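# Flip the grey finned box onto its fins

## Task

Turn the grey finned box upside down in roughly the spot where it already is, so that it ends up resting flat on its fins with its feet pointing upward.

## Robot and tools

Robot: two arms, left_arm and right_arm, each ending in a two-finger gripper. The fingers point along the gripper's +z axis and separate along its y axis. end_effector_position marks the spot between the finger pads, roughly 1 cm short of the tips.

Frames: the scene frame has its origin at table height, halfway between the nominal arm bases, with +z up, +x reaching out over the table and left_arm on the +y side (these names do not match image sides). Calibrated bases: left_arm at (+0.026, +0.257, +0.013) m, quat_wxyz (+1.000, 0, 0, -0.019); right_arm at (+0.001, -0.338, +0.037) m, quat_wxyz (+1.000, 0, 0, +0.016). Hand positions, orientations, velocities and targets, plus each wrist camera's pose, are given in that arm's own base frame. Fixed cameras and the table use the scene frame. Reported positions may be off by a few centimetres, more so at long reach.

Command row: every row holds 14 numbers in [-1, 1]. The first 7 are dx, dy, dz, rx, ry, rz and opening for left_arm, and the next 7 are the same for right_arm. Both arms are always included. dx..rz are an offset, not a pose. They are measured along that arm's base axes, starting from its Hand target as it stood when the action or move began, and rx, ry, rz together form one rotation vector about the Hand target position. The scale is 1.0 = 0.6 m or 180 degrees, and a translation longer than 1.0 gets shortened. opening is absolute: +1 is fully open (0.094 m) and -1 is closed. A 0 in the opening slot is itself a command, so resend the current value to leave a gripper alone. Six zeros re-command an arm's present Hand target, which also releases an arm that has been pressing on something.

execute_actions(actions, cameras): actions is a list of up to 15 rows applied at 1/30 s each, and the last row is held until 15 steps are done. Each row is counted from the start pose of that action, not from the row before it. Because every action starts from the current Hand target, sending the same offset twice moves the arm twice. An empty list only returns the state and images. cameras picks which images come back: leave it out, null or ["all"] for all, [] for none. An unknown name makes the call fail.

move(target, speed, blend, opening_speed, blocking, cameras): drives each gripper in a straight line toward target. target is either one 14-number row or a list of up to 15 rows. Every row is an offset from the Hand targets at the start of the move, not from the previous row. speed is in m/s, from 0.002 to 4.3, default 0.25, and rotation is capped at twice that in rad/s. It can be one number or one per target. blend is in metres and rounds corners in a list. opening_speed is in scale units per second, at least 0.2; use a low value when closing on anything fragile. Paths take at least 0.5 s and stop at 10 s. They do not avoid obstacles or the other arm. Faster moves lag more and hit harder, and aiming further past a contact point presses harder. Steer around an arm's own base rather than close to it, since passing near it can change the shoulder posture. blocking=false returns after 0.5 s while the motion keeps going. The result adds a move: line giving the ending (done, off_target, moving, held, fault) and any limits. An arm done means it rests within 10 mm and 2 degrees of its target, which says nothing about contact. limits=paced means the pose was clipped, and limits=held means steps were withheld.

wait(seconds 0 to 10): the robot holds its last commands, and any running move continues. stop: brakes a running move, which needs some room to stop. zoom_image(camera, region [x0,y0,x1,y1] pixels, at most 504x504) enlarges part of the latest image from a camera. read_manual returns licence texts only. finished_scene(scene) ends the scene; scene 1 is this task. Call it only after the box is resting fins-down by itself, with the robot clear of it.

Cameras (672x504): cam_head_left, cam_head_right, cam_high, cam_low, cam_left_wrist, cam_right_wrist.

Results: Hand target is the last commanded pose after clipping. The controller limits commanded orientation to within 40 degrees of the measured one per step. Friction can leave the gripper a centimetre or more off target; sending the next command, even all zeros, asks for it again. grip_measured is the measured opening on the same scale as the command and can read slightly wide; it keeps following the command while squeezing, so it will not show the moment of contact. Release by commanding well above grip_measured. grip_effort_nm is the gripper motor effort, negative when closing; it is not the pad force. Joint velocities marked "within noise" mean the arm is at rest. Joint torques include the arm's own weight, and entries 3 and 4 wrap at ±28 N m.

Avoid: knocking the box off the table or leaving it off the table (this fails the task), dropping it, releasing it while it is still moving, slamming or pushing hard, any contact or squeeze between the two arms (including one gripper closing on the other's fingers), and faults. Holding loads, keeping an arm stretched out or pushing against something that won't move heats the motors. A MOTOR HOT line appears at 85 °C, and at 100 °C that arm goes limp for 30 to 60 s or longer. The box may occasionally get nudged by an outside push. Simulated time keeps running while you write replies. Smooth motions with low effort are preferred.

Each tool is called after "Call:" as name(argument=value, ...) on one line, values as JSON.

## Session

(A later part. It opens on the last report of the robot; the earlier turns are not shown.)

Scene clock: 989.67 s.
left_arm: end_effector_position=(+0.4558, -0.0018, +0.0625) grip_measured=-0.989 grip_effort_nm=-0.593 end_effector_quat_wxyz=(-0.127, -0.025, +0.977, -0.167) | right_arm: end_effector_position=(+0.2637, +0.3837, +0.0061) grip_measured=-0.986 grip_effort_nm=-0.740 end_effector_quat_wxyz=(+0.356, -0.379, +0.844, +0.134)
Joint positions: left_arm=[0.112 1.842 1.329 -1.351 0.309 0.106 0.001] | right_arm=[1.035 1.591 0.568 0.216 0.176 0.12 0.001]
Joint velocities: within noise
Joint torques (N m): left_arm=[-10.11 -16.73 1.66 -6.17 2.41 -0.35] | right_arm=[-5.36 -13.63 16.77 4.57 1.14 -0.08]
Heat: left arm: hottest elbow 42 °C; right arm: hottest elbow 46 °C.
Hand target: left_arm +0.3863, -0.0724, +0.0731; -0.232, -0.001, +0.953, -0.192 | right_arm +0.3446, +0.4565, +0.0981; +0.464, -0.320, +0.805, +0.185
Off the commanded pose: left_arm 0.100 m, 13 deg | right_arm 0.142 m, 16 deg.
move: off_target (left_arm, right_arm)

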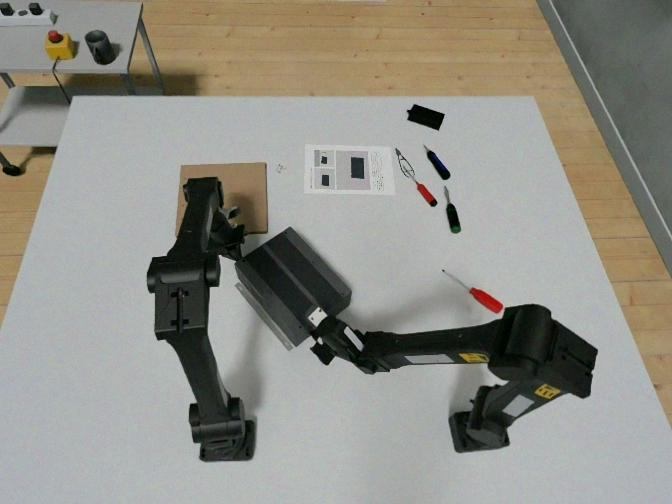

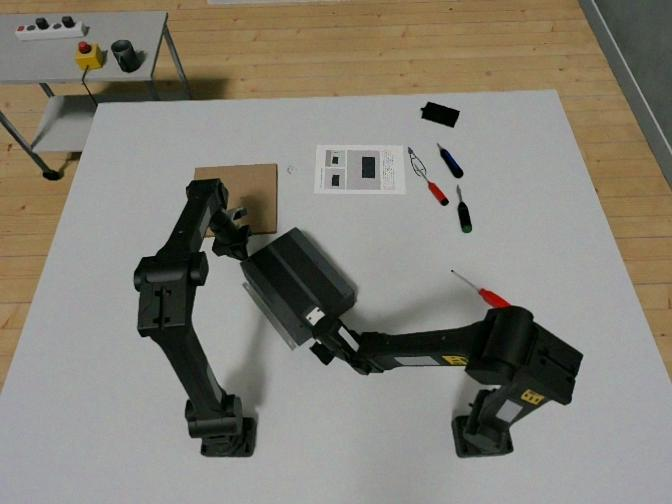

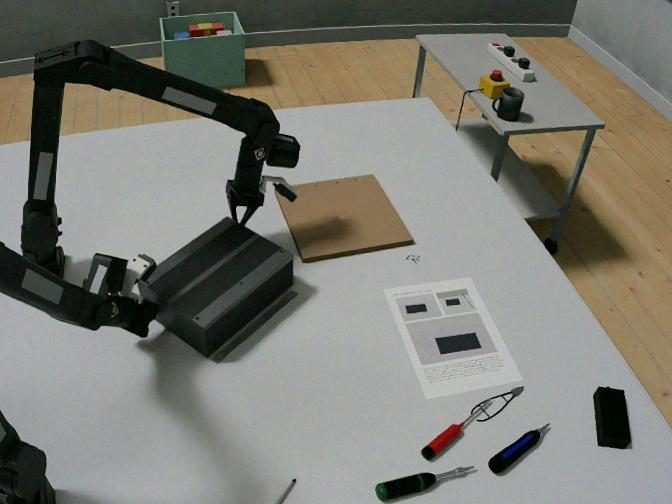

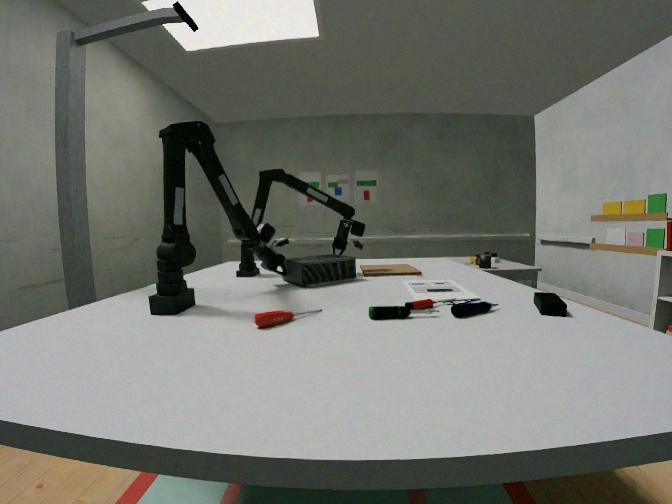

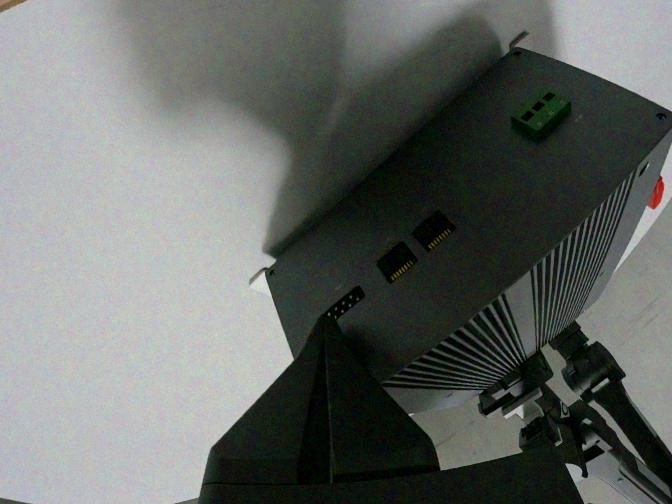

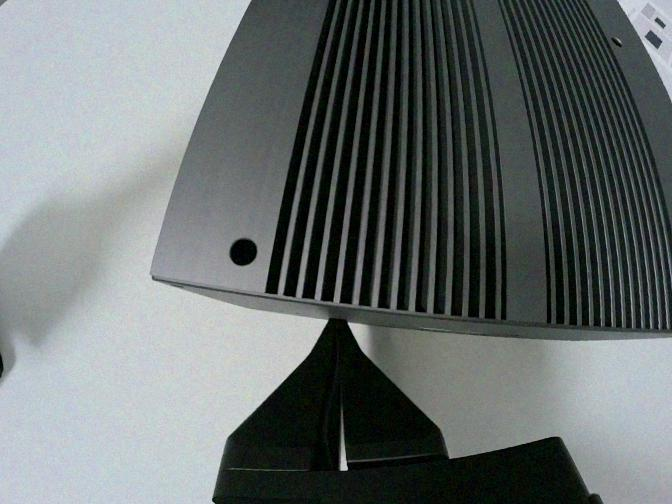

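Call:
move(target=[0,0,0,0,0,0,-1,0,0,0.08,0,0,0,-1], speed=0.06, cameras=["cam_head_left","cam_high","cam_left_wrist","cam_right_wrist"])

Call:
zoom_image(camera="cam_high", region=[90, 200, 330, 390])

Scene clock: 995.00 s.
left_arm: end_effector_position=(+0.4552, -0.0016, +0.0645) grip_measured=-0.989 grip_effort_nm=-0.593 end_effector_quat_wxyz=(-0.130, -0.025, +0.977, -0.165) | right_arm: end_effector_position=(+0.2645, +0.3823, +0.0440) grip_measured=-0.986 grip_effort_nm=-0.740 end_effector_quat_wxyz=(+0.353, -0.379, +0.846, +0.129)
Joint positions: left_arm=[0.111 1.842 1.335 -1.364 0.305 0.106 0.001] | right_arm=[1.033 1.472 0.6 0.053 0.182 0.12 0.001]
Joint velocities: within noise
Joint torques (N m): left_arm=[-9.99 -16.79 1.2 -5.74 2.57 -0.34] | right_arm=[-4.6 -12.22 18.19 4.59 0.9 -0.09]
Heat: left arm: hottest elbow 42 °C; right arm: hottest elbow 50 °C.
Hand target: left_arm +0.3862, -0.0724, +0.0730; -0.232, -0.001, +0.953, -0.192 | right_arm +0.3446, +0.4565, +0.1460; +0.464, -0.320, +0.805, +0.185
Off the commanded pose: left_arm 0.099 m, 13 deg | right_arm 0.150 m, 17 deg.
move: off_target (left_arm, right_arm)
Images, in order (width x height): cam_head_left 672x504, cam_high 672x504, cam_left_wrist 672x504, cam_right_wrist 672x504.

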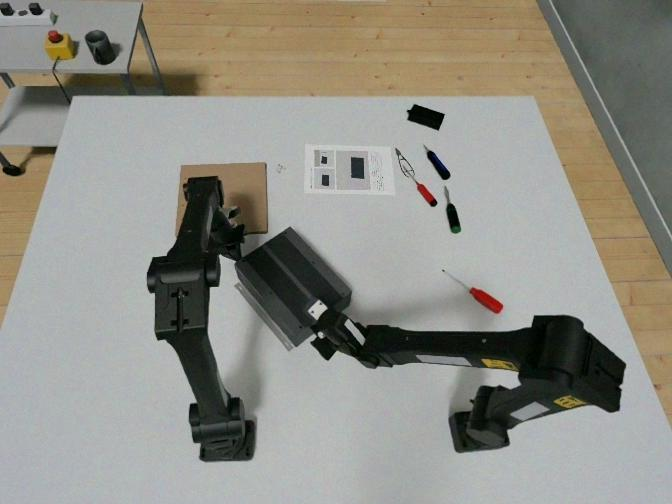

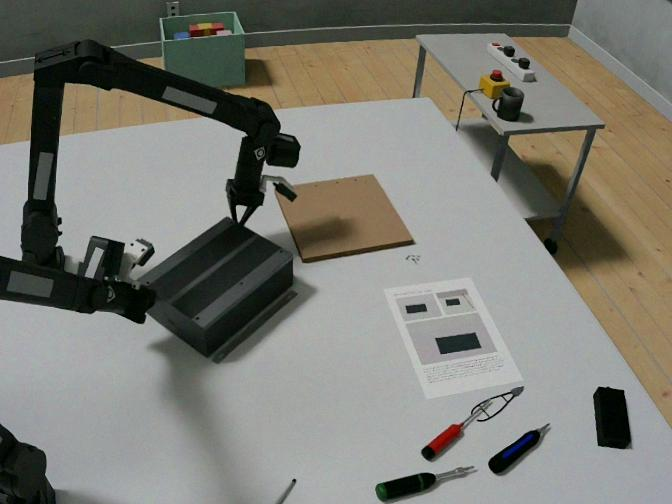

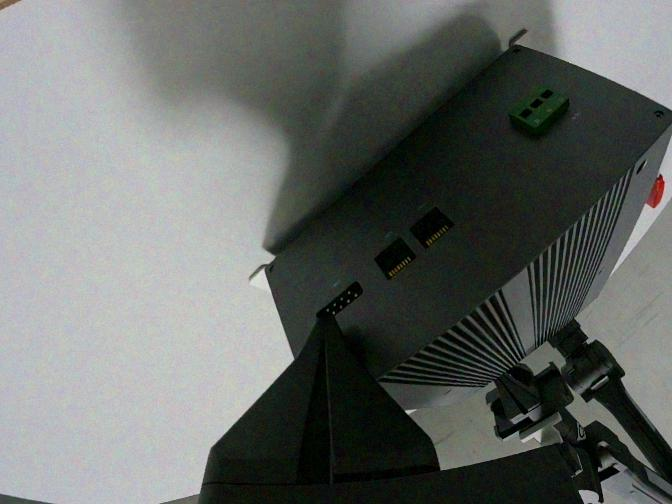

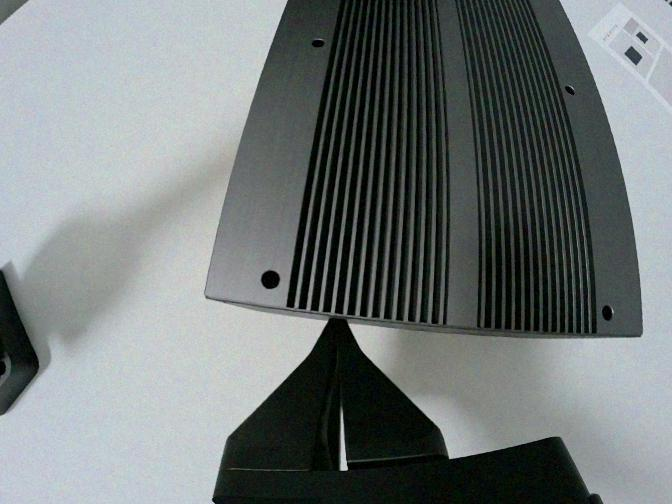

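Scaled by 2.100.

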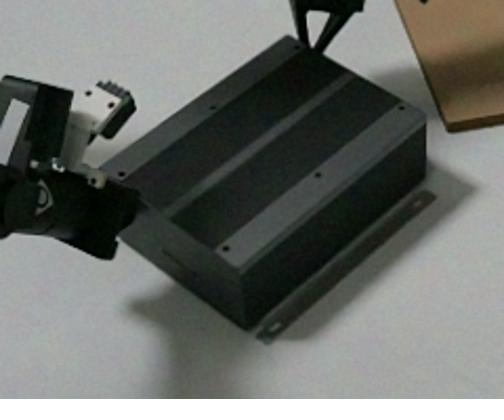

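Call:
zoom_image(camera="cam_left_wrist", region=[240, 180, 400, 300])

Call:
zoom_image(camera="cam_left_wrist", region=[490, 10, 610, 100])

Scaled by 3.150 from the camera's 672x504 image, which has a finer 960x720 frame.

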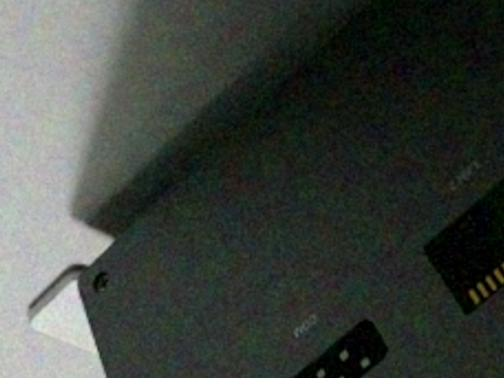

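Scaled by 4.200 from the camera's 672x504 image, which has a finer 960x720 frame.

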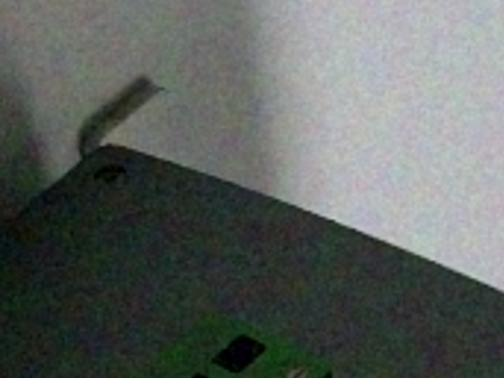

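Call:
move(target=[[0.10,0.08,0.0,0,0,0,-1,-0.1,-0.08,0,0,0,0,-1],[0.22,0.20,0.12,0,0,0,-1,-0.24,-0.194,0,0,0,0,-1],[0.13,0.30,0.12,-0.219,-0.215,0.291,-1,-0.24,-0.194,0,0,0,0,-1],[0.091,0.26,-0.04,-0.219,-0.215,0.291,-0.2,-0.24,-0.194,0,0,0,0,-1]], speed=0.2)

Call:
zoom_image(camera="cam_left_wrist", region=[150, 0, 650, 350])

Scene clock: 1086.80 s.
left_arm: end_effector_position=(+0.4426, +0.0888, +0.0585) grip_measured=-0.203 grip_effort_nm=0.159 end_effector_quat_wxyz=(+0.208, -0.264, +0.763, -0.552) | right_arm: end_effector_position=(+0.2052, +0.3374, +0.1422) grip_measured=-0.986 grip_effort_nm=-0.745 end_effector_quat_wxyz=(+0.464, -0.319, +0.807, +0.179)
Joint positions: left_arm=[0.567 1.743 0.784 -0.234 1.239 -0.37 0.037] | right_arm=[1.187 1.017 0.407 0.036 0.378 0.226 0.001]
Joint velocities: within noise
Joint torques (N m): left_arm=[-1.61 -9.76 4.94 1.7 0.55 -0.25] | right_arm=[0.5 -4.25 7.66 1.68 0.28 0.08]
Heat: left arm: hottest wrist yaw 42 °C; right arm: hottest elbow 76 °C.
Hand target: left_arm +0.4409, +0.0835, +0.0490; +0.197, -0.270, +0.762, -0.554 | right_arm +0.2007, +0.3400, +0.1460; +0.464, -0.320, +0.805, +0.185
Off the commanded pose: left_arm 0.011 m, 2 deg | right_arm 0.007 m, 1 deg.
move: off_target (left_arm); target 4's new opening was sent with left_arm's hand 0.011 m and 1 deg from that target

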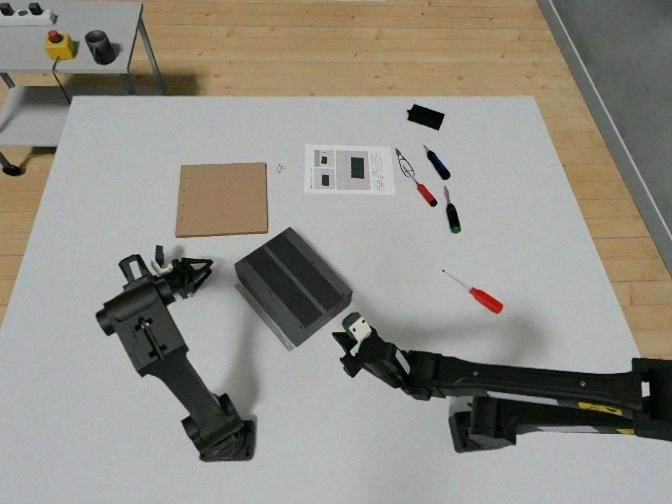

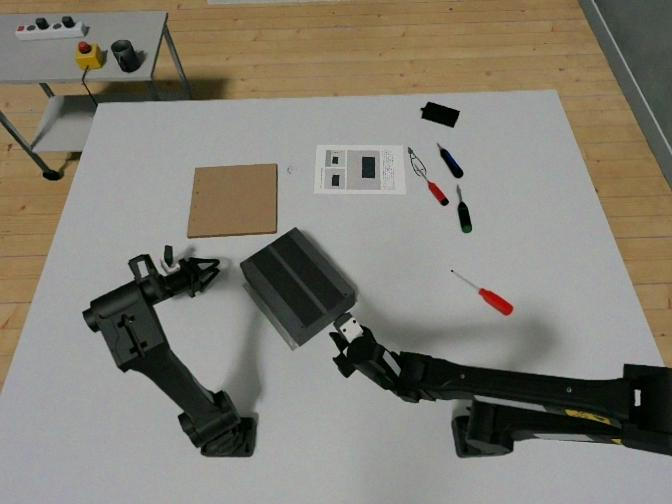

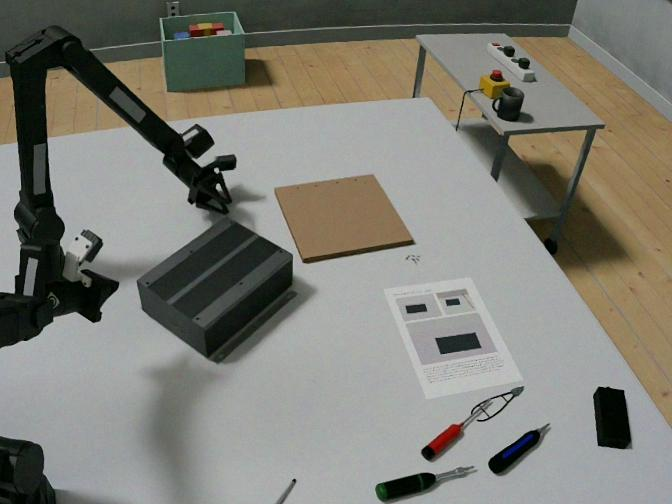

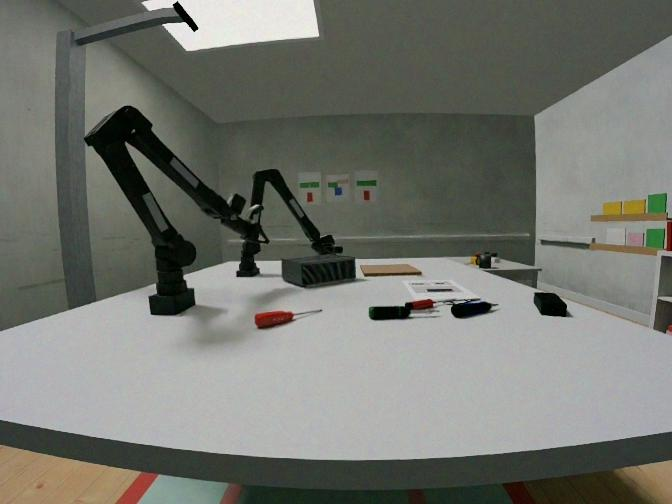

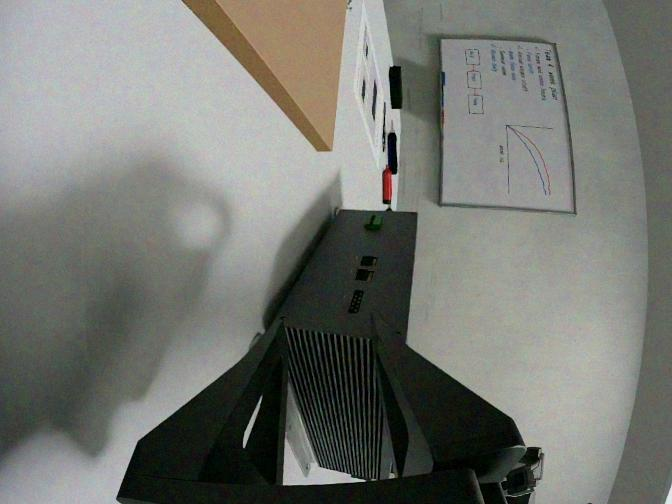

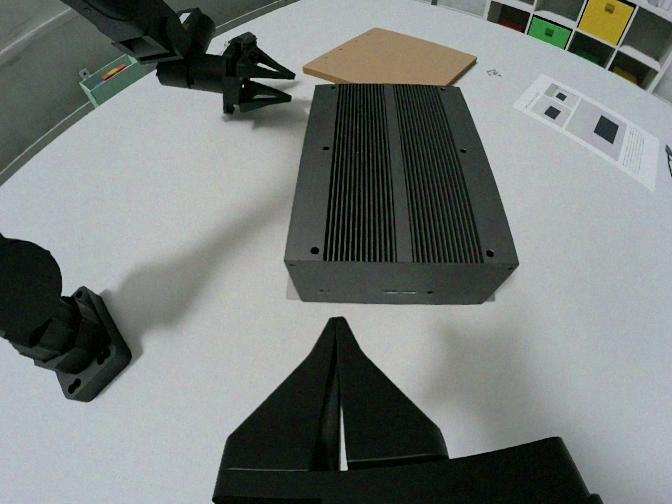

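Scaled by 1.008 from the camera's 672x504 image, which has a finer 960x720 frame.

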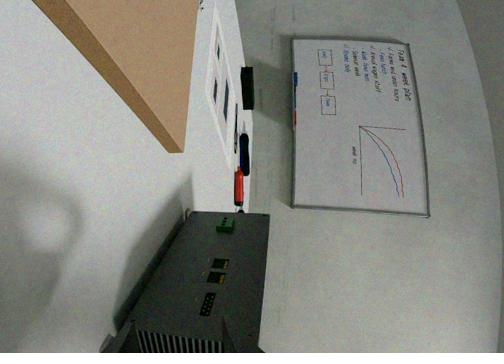

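Call:
move(target=[[0.10,-0.08,0.03,0,0,-0.15,-0.04,0,0,0,0,0,0,-1],[0.147,-0.1925,-0.003,0,0,-0.15,-0.04,0,0,0,0,0,0,-1]], speed=0.15, cameras=["cam_left_wrist","cam_head_left","cam_high"])

Call:
zoom_image(camera="cam_left_wrist", region=[200, 100, 500, 400])

Scene clock: 1186.70 s.
left_arm: end_effector_position=(+0.5309, -0.0312, +0.0574) grip_measured=-0.043 grip_effort_nm=0.154 end_effector_quat_wxyz=(+0.071, -0.076, +0.805, -0.584) | right_arm: end_effector_position=(+0.2052, +0.3374, +0.1422) grip_measured=-0.986 grip_effort_nm=-0.750 end_effector_quat_wxyz=(+0.464, -0.319, +0.807, +0.179)
Joint positions: left_arm=[0.255 2.006 1.251 -0.938 1.256 0.155 0.045] | right_arm=[1.187 1.017 0.407 0.036 0.378 0.226 0.001]
Joint velocities: within noise
Joint torques (N m): left_arm=[-0.91 -14.51 5.82 0.94 0.73 -0.27] | right_arm=[1.03 -4.48 7.94 1.72 0.26 0.06]
Heat: left arm: hottest elbow 38 °C; right arm: hottest elbow 47 °C.
Hand target: left_arm +0.5291, -0.0320, +0.0473; +0.062, -0.085, +0.804, -0.585 | right_arm +0.2007, +0.3400, +0.1460; +0.464, -0.320, +0.805, +0.185
Off the commanded pose: left_arm 0.010 m, 1 deg | right_arm 0.007 m, 1 deg.
move: done
Images, in order (width x height): cam_head_left 672x504, cam_high 672x504, cam_left_wrist 672x504.

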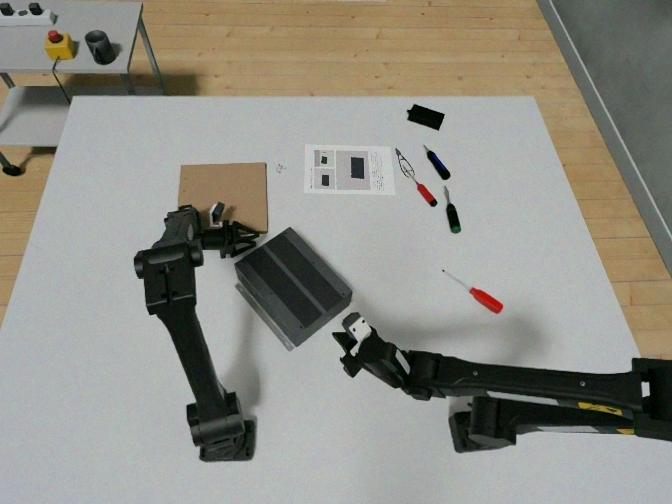

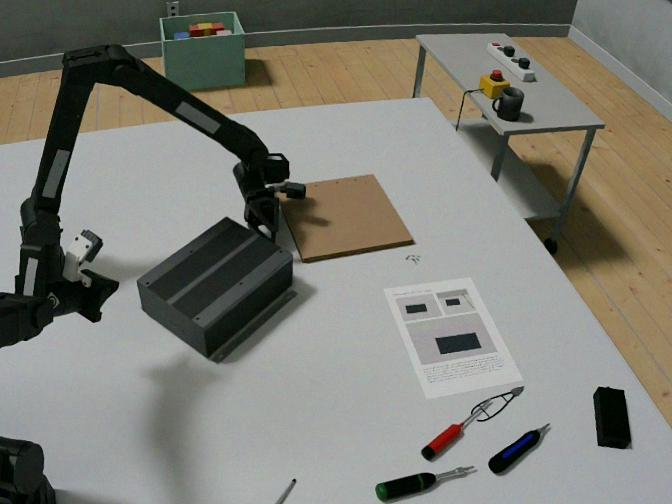

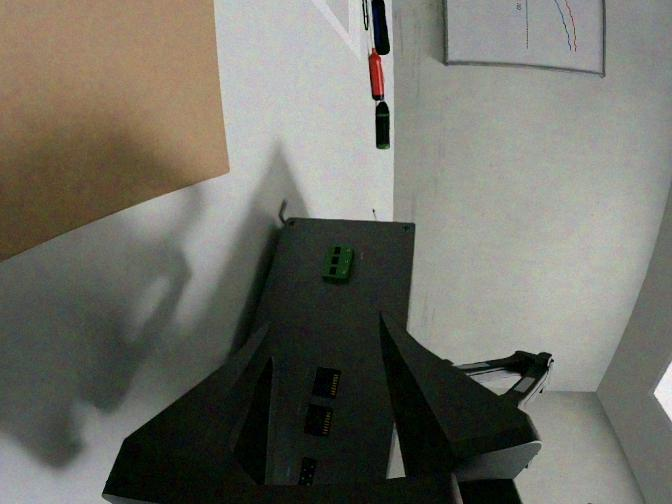

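Scaled by 1.680 from the camera's 672x504 image, which has a finer 960x720 frame.

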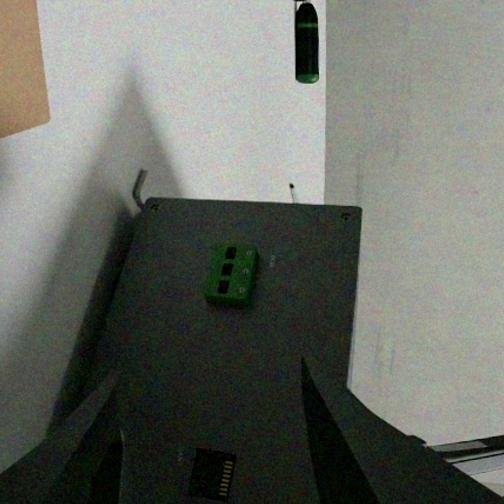

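Call:
move(target=[[0.02,-0.097,-0.028,0,0,0,-0.04,0,0,0,0,0,0,-1],[0.02,-0.097,-0.028,0,0,0,-0.75,0,0,0,0,0,0,-1]], speed=0.06, opening_speed=0.4, cameras=["cam_left_wrist","cam_high"])

Call:
zoom_image(camera="cam_left_wrist", region=[200, 150, 500, 450])

Scene clock: 1210.53 s.
left_arm: end_effector_position=(+0.5429, -0.0866, +0.0350) grip_measured=-0.746 grip_effort_nm=-0.115 end_effector_quat_wxyz=(+0.068, -0.082, +0.803, -0.586) | right_arm: end_effector_position=(+0.2052, +0.3374, +0.1422) grip_measured=-0.986 grip_effort_nm=-0.750 end_effector_quat_wxyz=(+0.464, -0.319, +0.807, +0.179)
Joint positions: left_arm=[0.144 2.006 1.161 -0.502 1.254 -0.221 0.012] | right_arm=[1.187 1.017 0.407 0.036 0.378 0.226 0.001]
Joint velocities: within noise
Joint torques (N m): left_arm=[-1.2 -15.27 5.61 1.4 0.59 -0.24] | right_arm=[0.79 -3.84 7.77 1.66 0.28 0.05]
Heat: left arm: hottest elbow 38 °C; right arm: hottest elbow 46 °C.
Hand target: left_arm +0.5411, -0.0902, +0.0305; +0.062, -0.085, +0.804, -0.585 | right_arm +0.2007, +0.3400, +0.1460; +0.464, -0.320, +0.805, +0.185
Off the commanded pose: left_arm 0.006 m, 1 deg | right_arm 0.007 m, 1 deg.
move: done
Images, in order (width x height): cam_high 672x504, cam_left_wrist 672x504.

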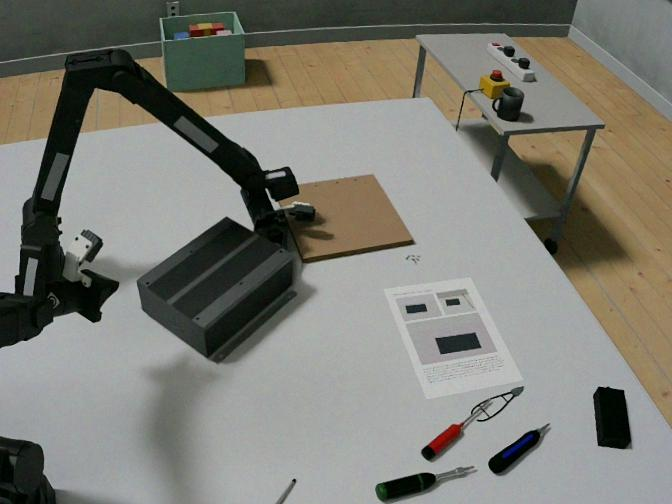

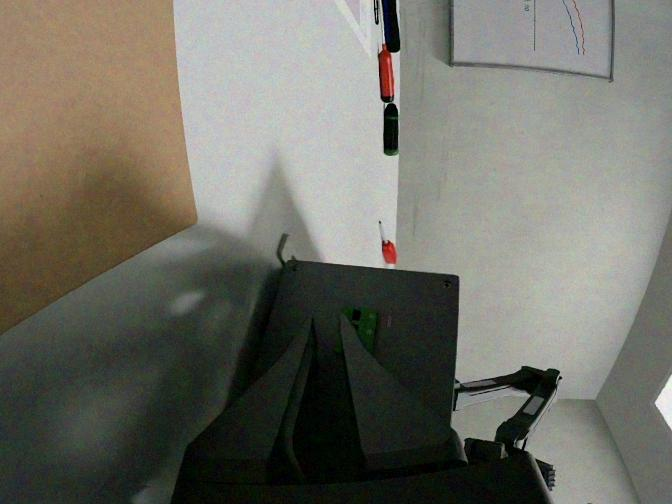

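Scaled by 1.680 from the camera's 672x504 image, which has a finer 960x720 frame.

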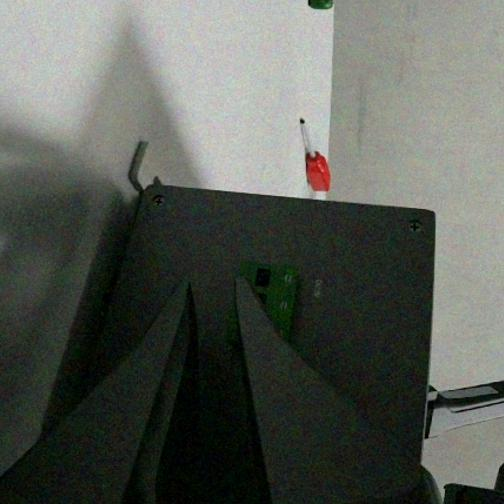

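Call:
move(target=[[0.013,0.01,0.0,0,0,0,-0.1,0,0,0,0,0,0,-1],[0.013,0.01,0.023,0,0,0,-0.1,0,0,0,0,0,0,-1],[-0.015,-0.011,0.023,0,0,0,-0.1,0,0,0,0,0,0,-1]], speed=0.06, cameras=["cam_left_wrist"])

Call:
zoom_image(camera="cam_left_wrist", region=[200, 200, 500, 450])

Scene clock: 1220.43 s.
left_arm: end_effector_position=(+0.5354, -0.0886, +0.0382) grip_measured=-0.103 grip_effort_nm=0.159 end_effector_quat_wxyz=(+0.063, -0.091, +0.804, -0.585) | right_arm: end_effector_position=(+0.2052, +0.3374, +0.1422) grip_measured=-0.986 grip_effort_nm=-0.745 end_effector_quat_wxyz=(+0.464, -0.319, +0.807, +0.179)
Joint positions: left_arm=[0.142 1.982 1.131 -0.481 1.248 -0.255 0.042] | right_arm=[1.187 1.017 0.407 0.036 0.378 0.226 0.001]
Joint velocities: within noise
Joint torques (N m): left_arm=[-2.08 -16.85 5.09 1.13 0.71 -0.19] | right_arm=[-0.03 -4.31 7.77 1.81 0.29 0.01]
Heat: left arm: hottest elbow 38 °C; right arm: hottest elbow 46 °C.
Hand target: left_arm +0.5321, -0.0967, +0.0443; +0.062, -0.085, +0.804, -0.585 | right_arm +0.2007, +0.3401, +0.1460; +0.464, -0.320, +0.805, +0.185
Off the commanded pose: left_arm 0.011 m, 1 deg | right_arm 0.007 m, 1 deg.
move: off_target (left_arm)
Images, in order (width x height): cam_left_wrist 672x504.

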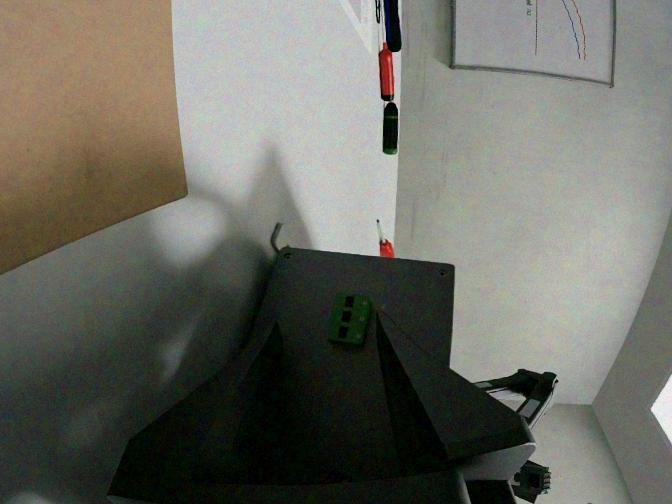

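Scaled by 1.680 from the camera's 672x504 image, which has a finer 960x720 frame.

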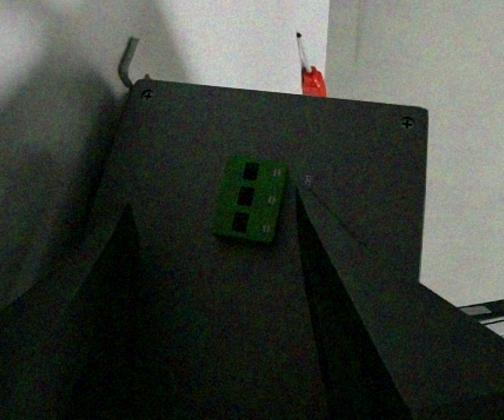

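Call:
move(target=[[0.006,0.0,0.022,0,0,0,-0.1,0,0,0,0,0,0,-1],[0.001,-0.013,0.022,0,0,0,-0.1,0,0,0,0,0,0,-1],[0.001,-0.013,0.022,0,0,0,-1,0,0,0,0,0,0,-1]], speed=0.06, opening_speed=0.4, cameras=["cam_left_wrist"])

Call:
zoom_image(camera="cam_left_wrist", region=[200, 200, 500, 450])

Scene clock: 1231.93 s.
left_arm: end_effector_position=(+0.5369, -0.0907, +0.0469) grip_measured=-0.693 grip_effort_nm=-1.009 end_effector_quat_wxyz=(+0.069, -0.097, +0.811, -0.573) | right_arm: end_effector_position=(+0.2052, +0.3374, +0.1422) grip_measured=-0.986 grip_effort_nm=-0.745 end_effector_quat_wxyz=(+0.464, -0.319, +0.807, +0.179)
Joint positions: left_arm=[0.134 1.949 1.118 -0.454 1.215 -0.303 0.014] | right_arm=[1.187 1.017 0.407 0.036 0.378 0.226 0.001]
Joint velocities: within noise
Joint torques (N m): left_arm=[-2.78 -16.38 5.76 1.06 1.83 -0.19] | right_arm=[0.09 -3.96 7.71 1.68 0.29 0.06]
Heat: left arm: hottest elbow 38 °C; right arm: hottest elbow 46 °C.
Hand target: left_arm +0.5327, -0.1045, +0.0576; +0.062, -0.085, +0.804, -0.585 | right_arm +0.2007, +0.3401, +0.1460; +0.464, -0.320, +0.805, +0.185
Off the commanded pose: left_arm 0.018 m, 2 deg | right_arm 0.007 m, 1 deg.
move: off_target (left_arm); target 3's new opening was sent with left_arm's hand 0.015 m and 1 deg from that target
Images, in order (width x height): cam_left_wrist 672x504.

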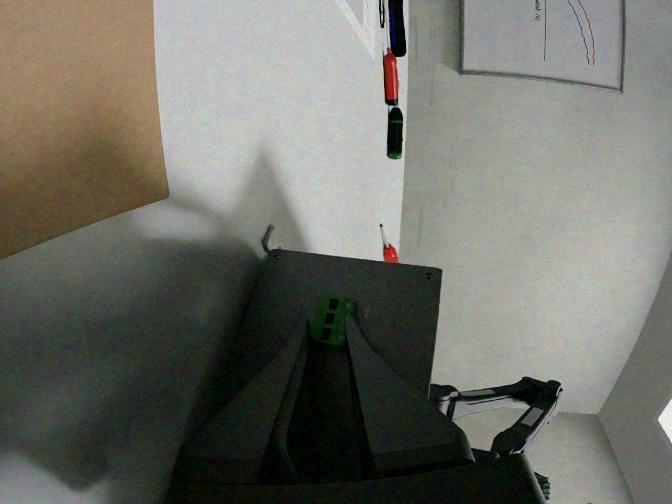

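Scaled by 1.680 from the camera's 672x504 image, which has a finer 960x720 frame.

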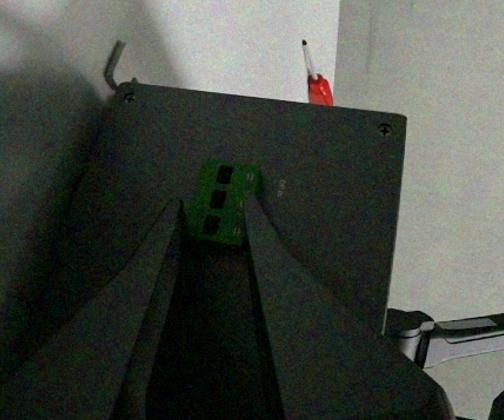

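Call:
move(target=[0.01,0.01,0.15,0,0,0,-1,0,0,0,0,0,0,-1], speed=0.05, cameras=["cam_left_wrist","cam_head_left","cam_high","cam_low"])

Scene clock: 1238.33 s.
left_arm: end_effector_position=(+0.5159, -0.0908, +0.0718) grip_measured=-0.694 grip_effort_nm=-1.013 end_effector_quat_wxyz=(+0.023, -0.122, +0.818, -0.561) | right_arm: end_effector_position=(+0.2052, +0.3374, +0.1422) grip_measured=-0.986 grip_effort_nm=-0.740 end_effector_quat_wxyz=(+0.464, -0.319, +0.807, +0.179)
Joint positions: left_arm=[0.136 1.882 1.126 -0.682 1.19 -0.251 0.014] | right_arm=[1.187 1.017 0.407 0.036 0.378 0.226 0.001]
Joint velocities: within noise
Joint torques (N m): left_arm=[-1.96 -21.89 11.23 -0.2 3.01 -0.39] | right_arm=[0.32 -3.84 7.79 1.58 0.27 0.03]
Heat: left arm: hottest elbow 38 °C; right arm: hottest elbow 45 °C.
Hand target: left_arm +0.5387, -0.0985, +0.1475; +0.062, -0.085, +0.804, -0.585 | right_arm +0.2007, +0.3401, +0.1460; +0.464, -0.320, +0.805, +0.185
Off the commanded pose: left_arm 0.080 m, 7 deg | right_arm 0.007 m, 1 deg.
move: off_target (left_arm)
Images, in order (width x height): cam_head_left 672x504, cam_high 672x504, cam_low 672x504, cam_left_wrist 672x504.

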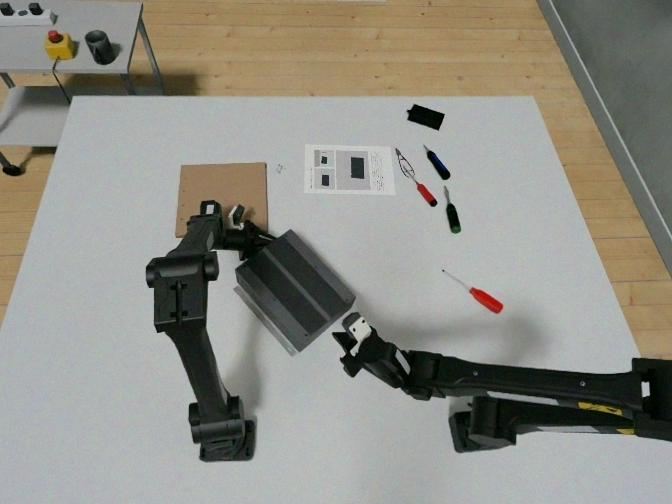

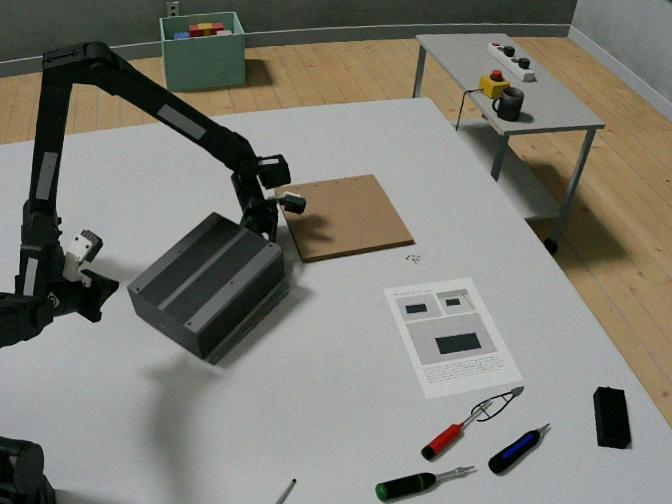

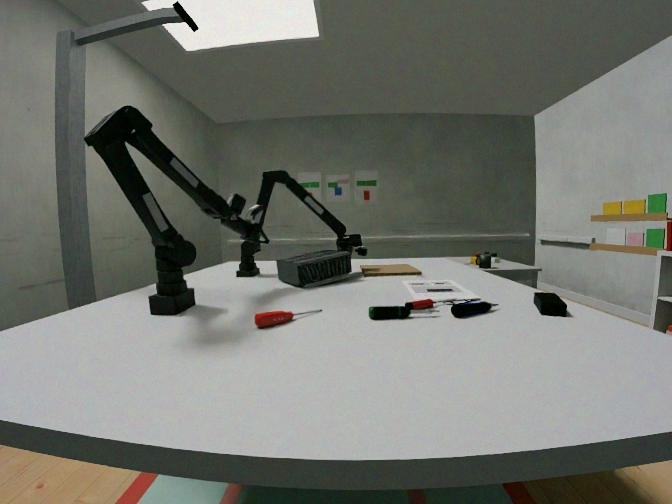

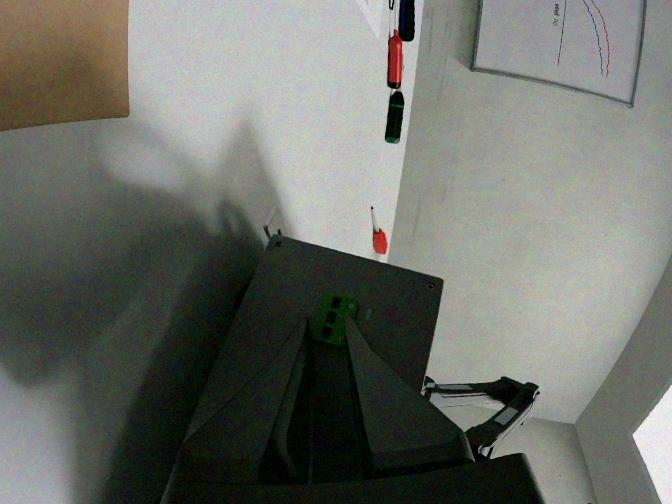

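Call:
move(target=[0,0,0.11,0,0,0,-1,0,0,0,0,0,0,-1], speed=0.05, cameras=["cam_left_wrist","cam_head_left","cam_high","cam_right_wrist"])

Scene clock: 1254.73 s.
left_arm: end_effector_position=(+0.5280, -0.0953, +0.1969) grip_measured=-0.989 grip_effort_nm=-0.598 end_effector_quat_wxyz=(+0.054, -0.095, +0.803, -0.585) | right_arm: end_effector_position=(+0.2052, +0.3374, +0.1422) grip_measured=-0.986 grip_effort_nm=-0.745 end_effector_quat_wxyz=(+0.464, -0.319, +0.807, +0.179)
Joint positions: left_arm=[0.131 1.708 1.234 -0.859 1.248 -0.276 0.001] | right_arm=[1.187 1.017 0.407 0.036 0.378 0.226 0.001]
Joint velocities: within noise
Joint torques (N m): left_arm=[-1.44 -14.04 11.19 0.69 0.71 -0.21] | right_arm=[0.73 -4.48 7.87 1.65 0.28 0.04]
Heat: left arm: hottest elbow 41 °C; right arm: hottest elbow 45 °C.
Hand target: left_arm +0.5387, -0.0986, +0.2136; +0.062, -0.085, +0.804, -0.585 | right_arm +0.2007, +0.3401, +0.1460; +0.464, -0.320, +0.805, +0.185
Off the commanded pose: left_arm 0.020 m, 2 deg | right_arm 0.007 m, 1 deg.
move: off_target (left_arm)
Images, in order (width x height): cam_head_left 672x504, cam_high 672x504, cam_left_wrist 672x504, cam_right_wrist 672x504.

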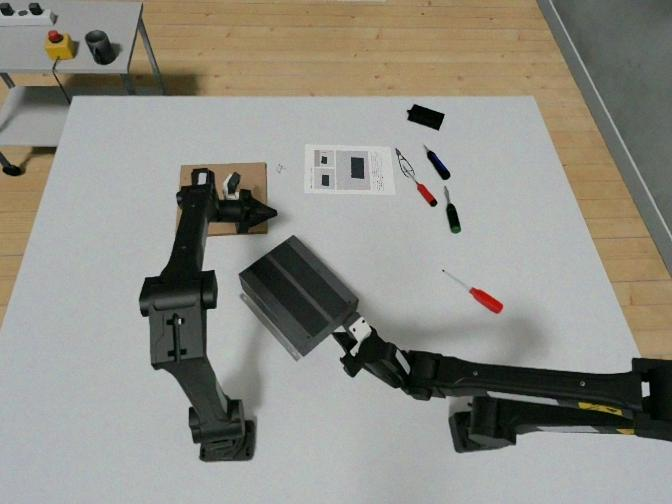

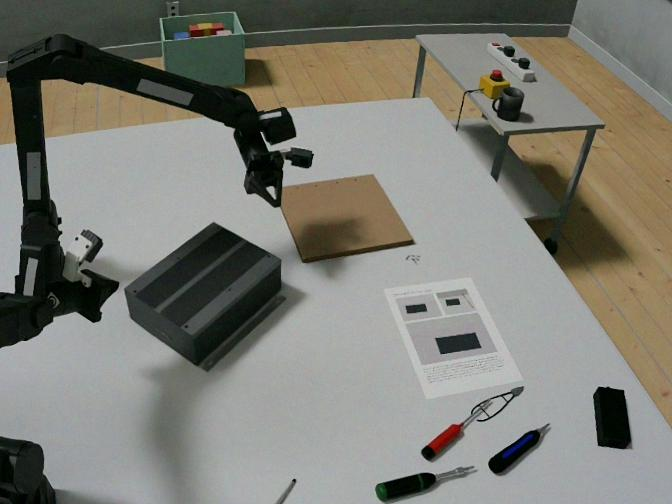

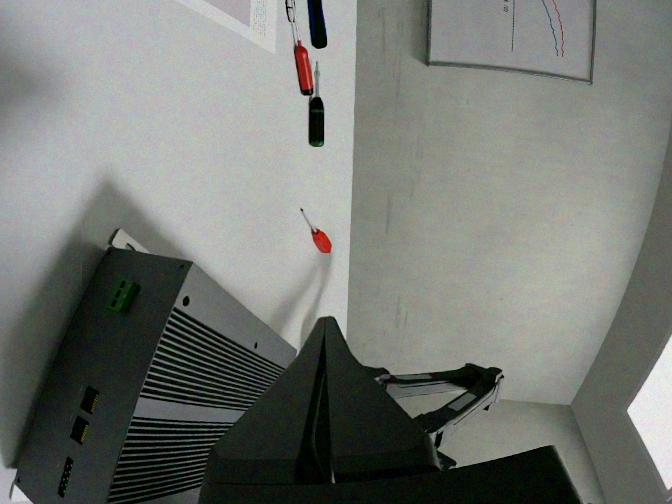

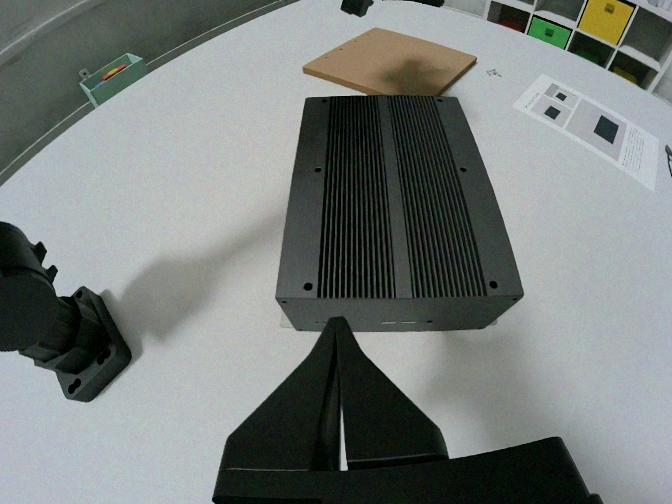

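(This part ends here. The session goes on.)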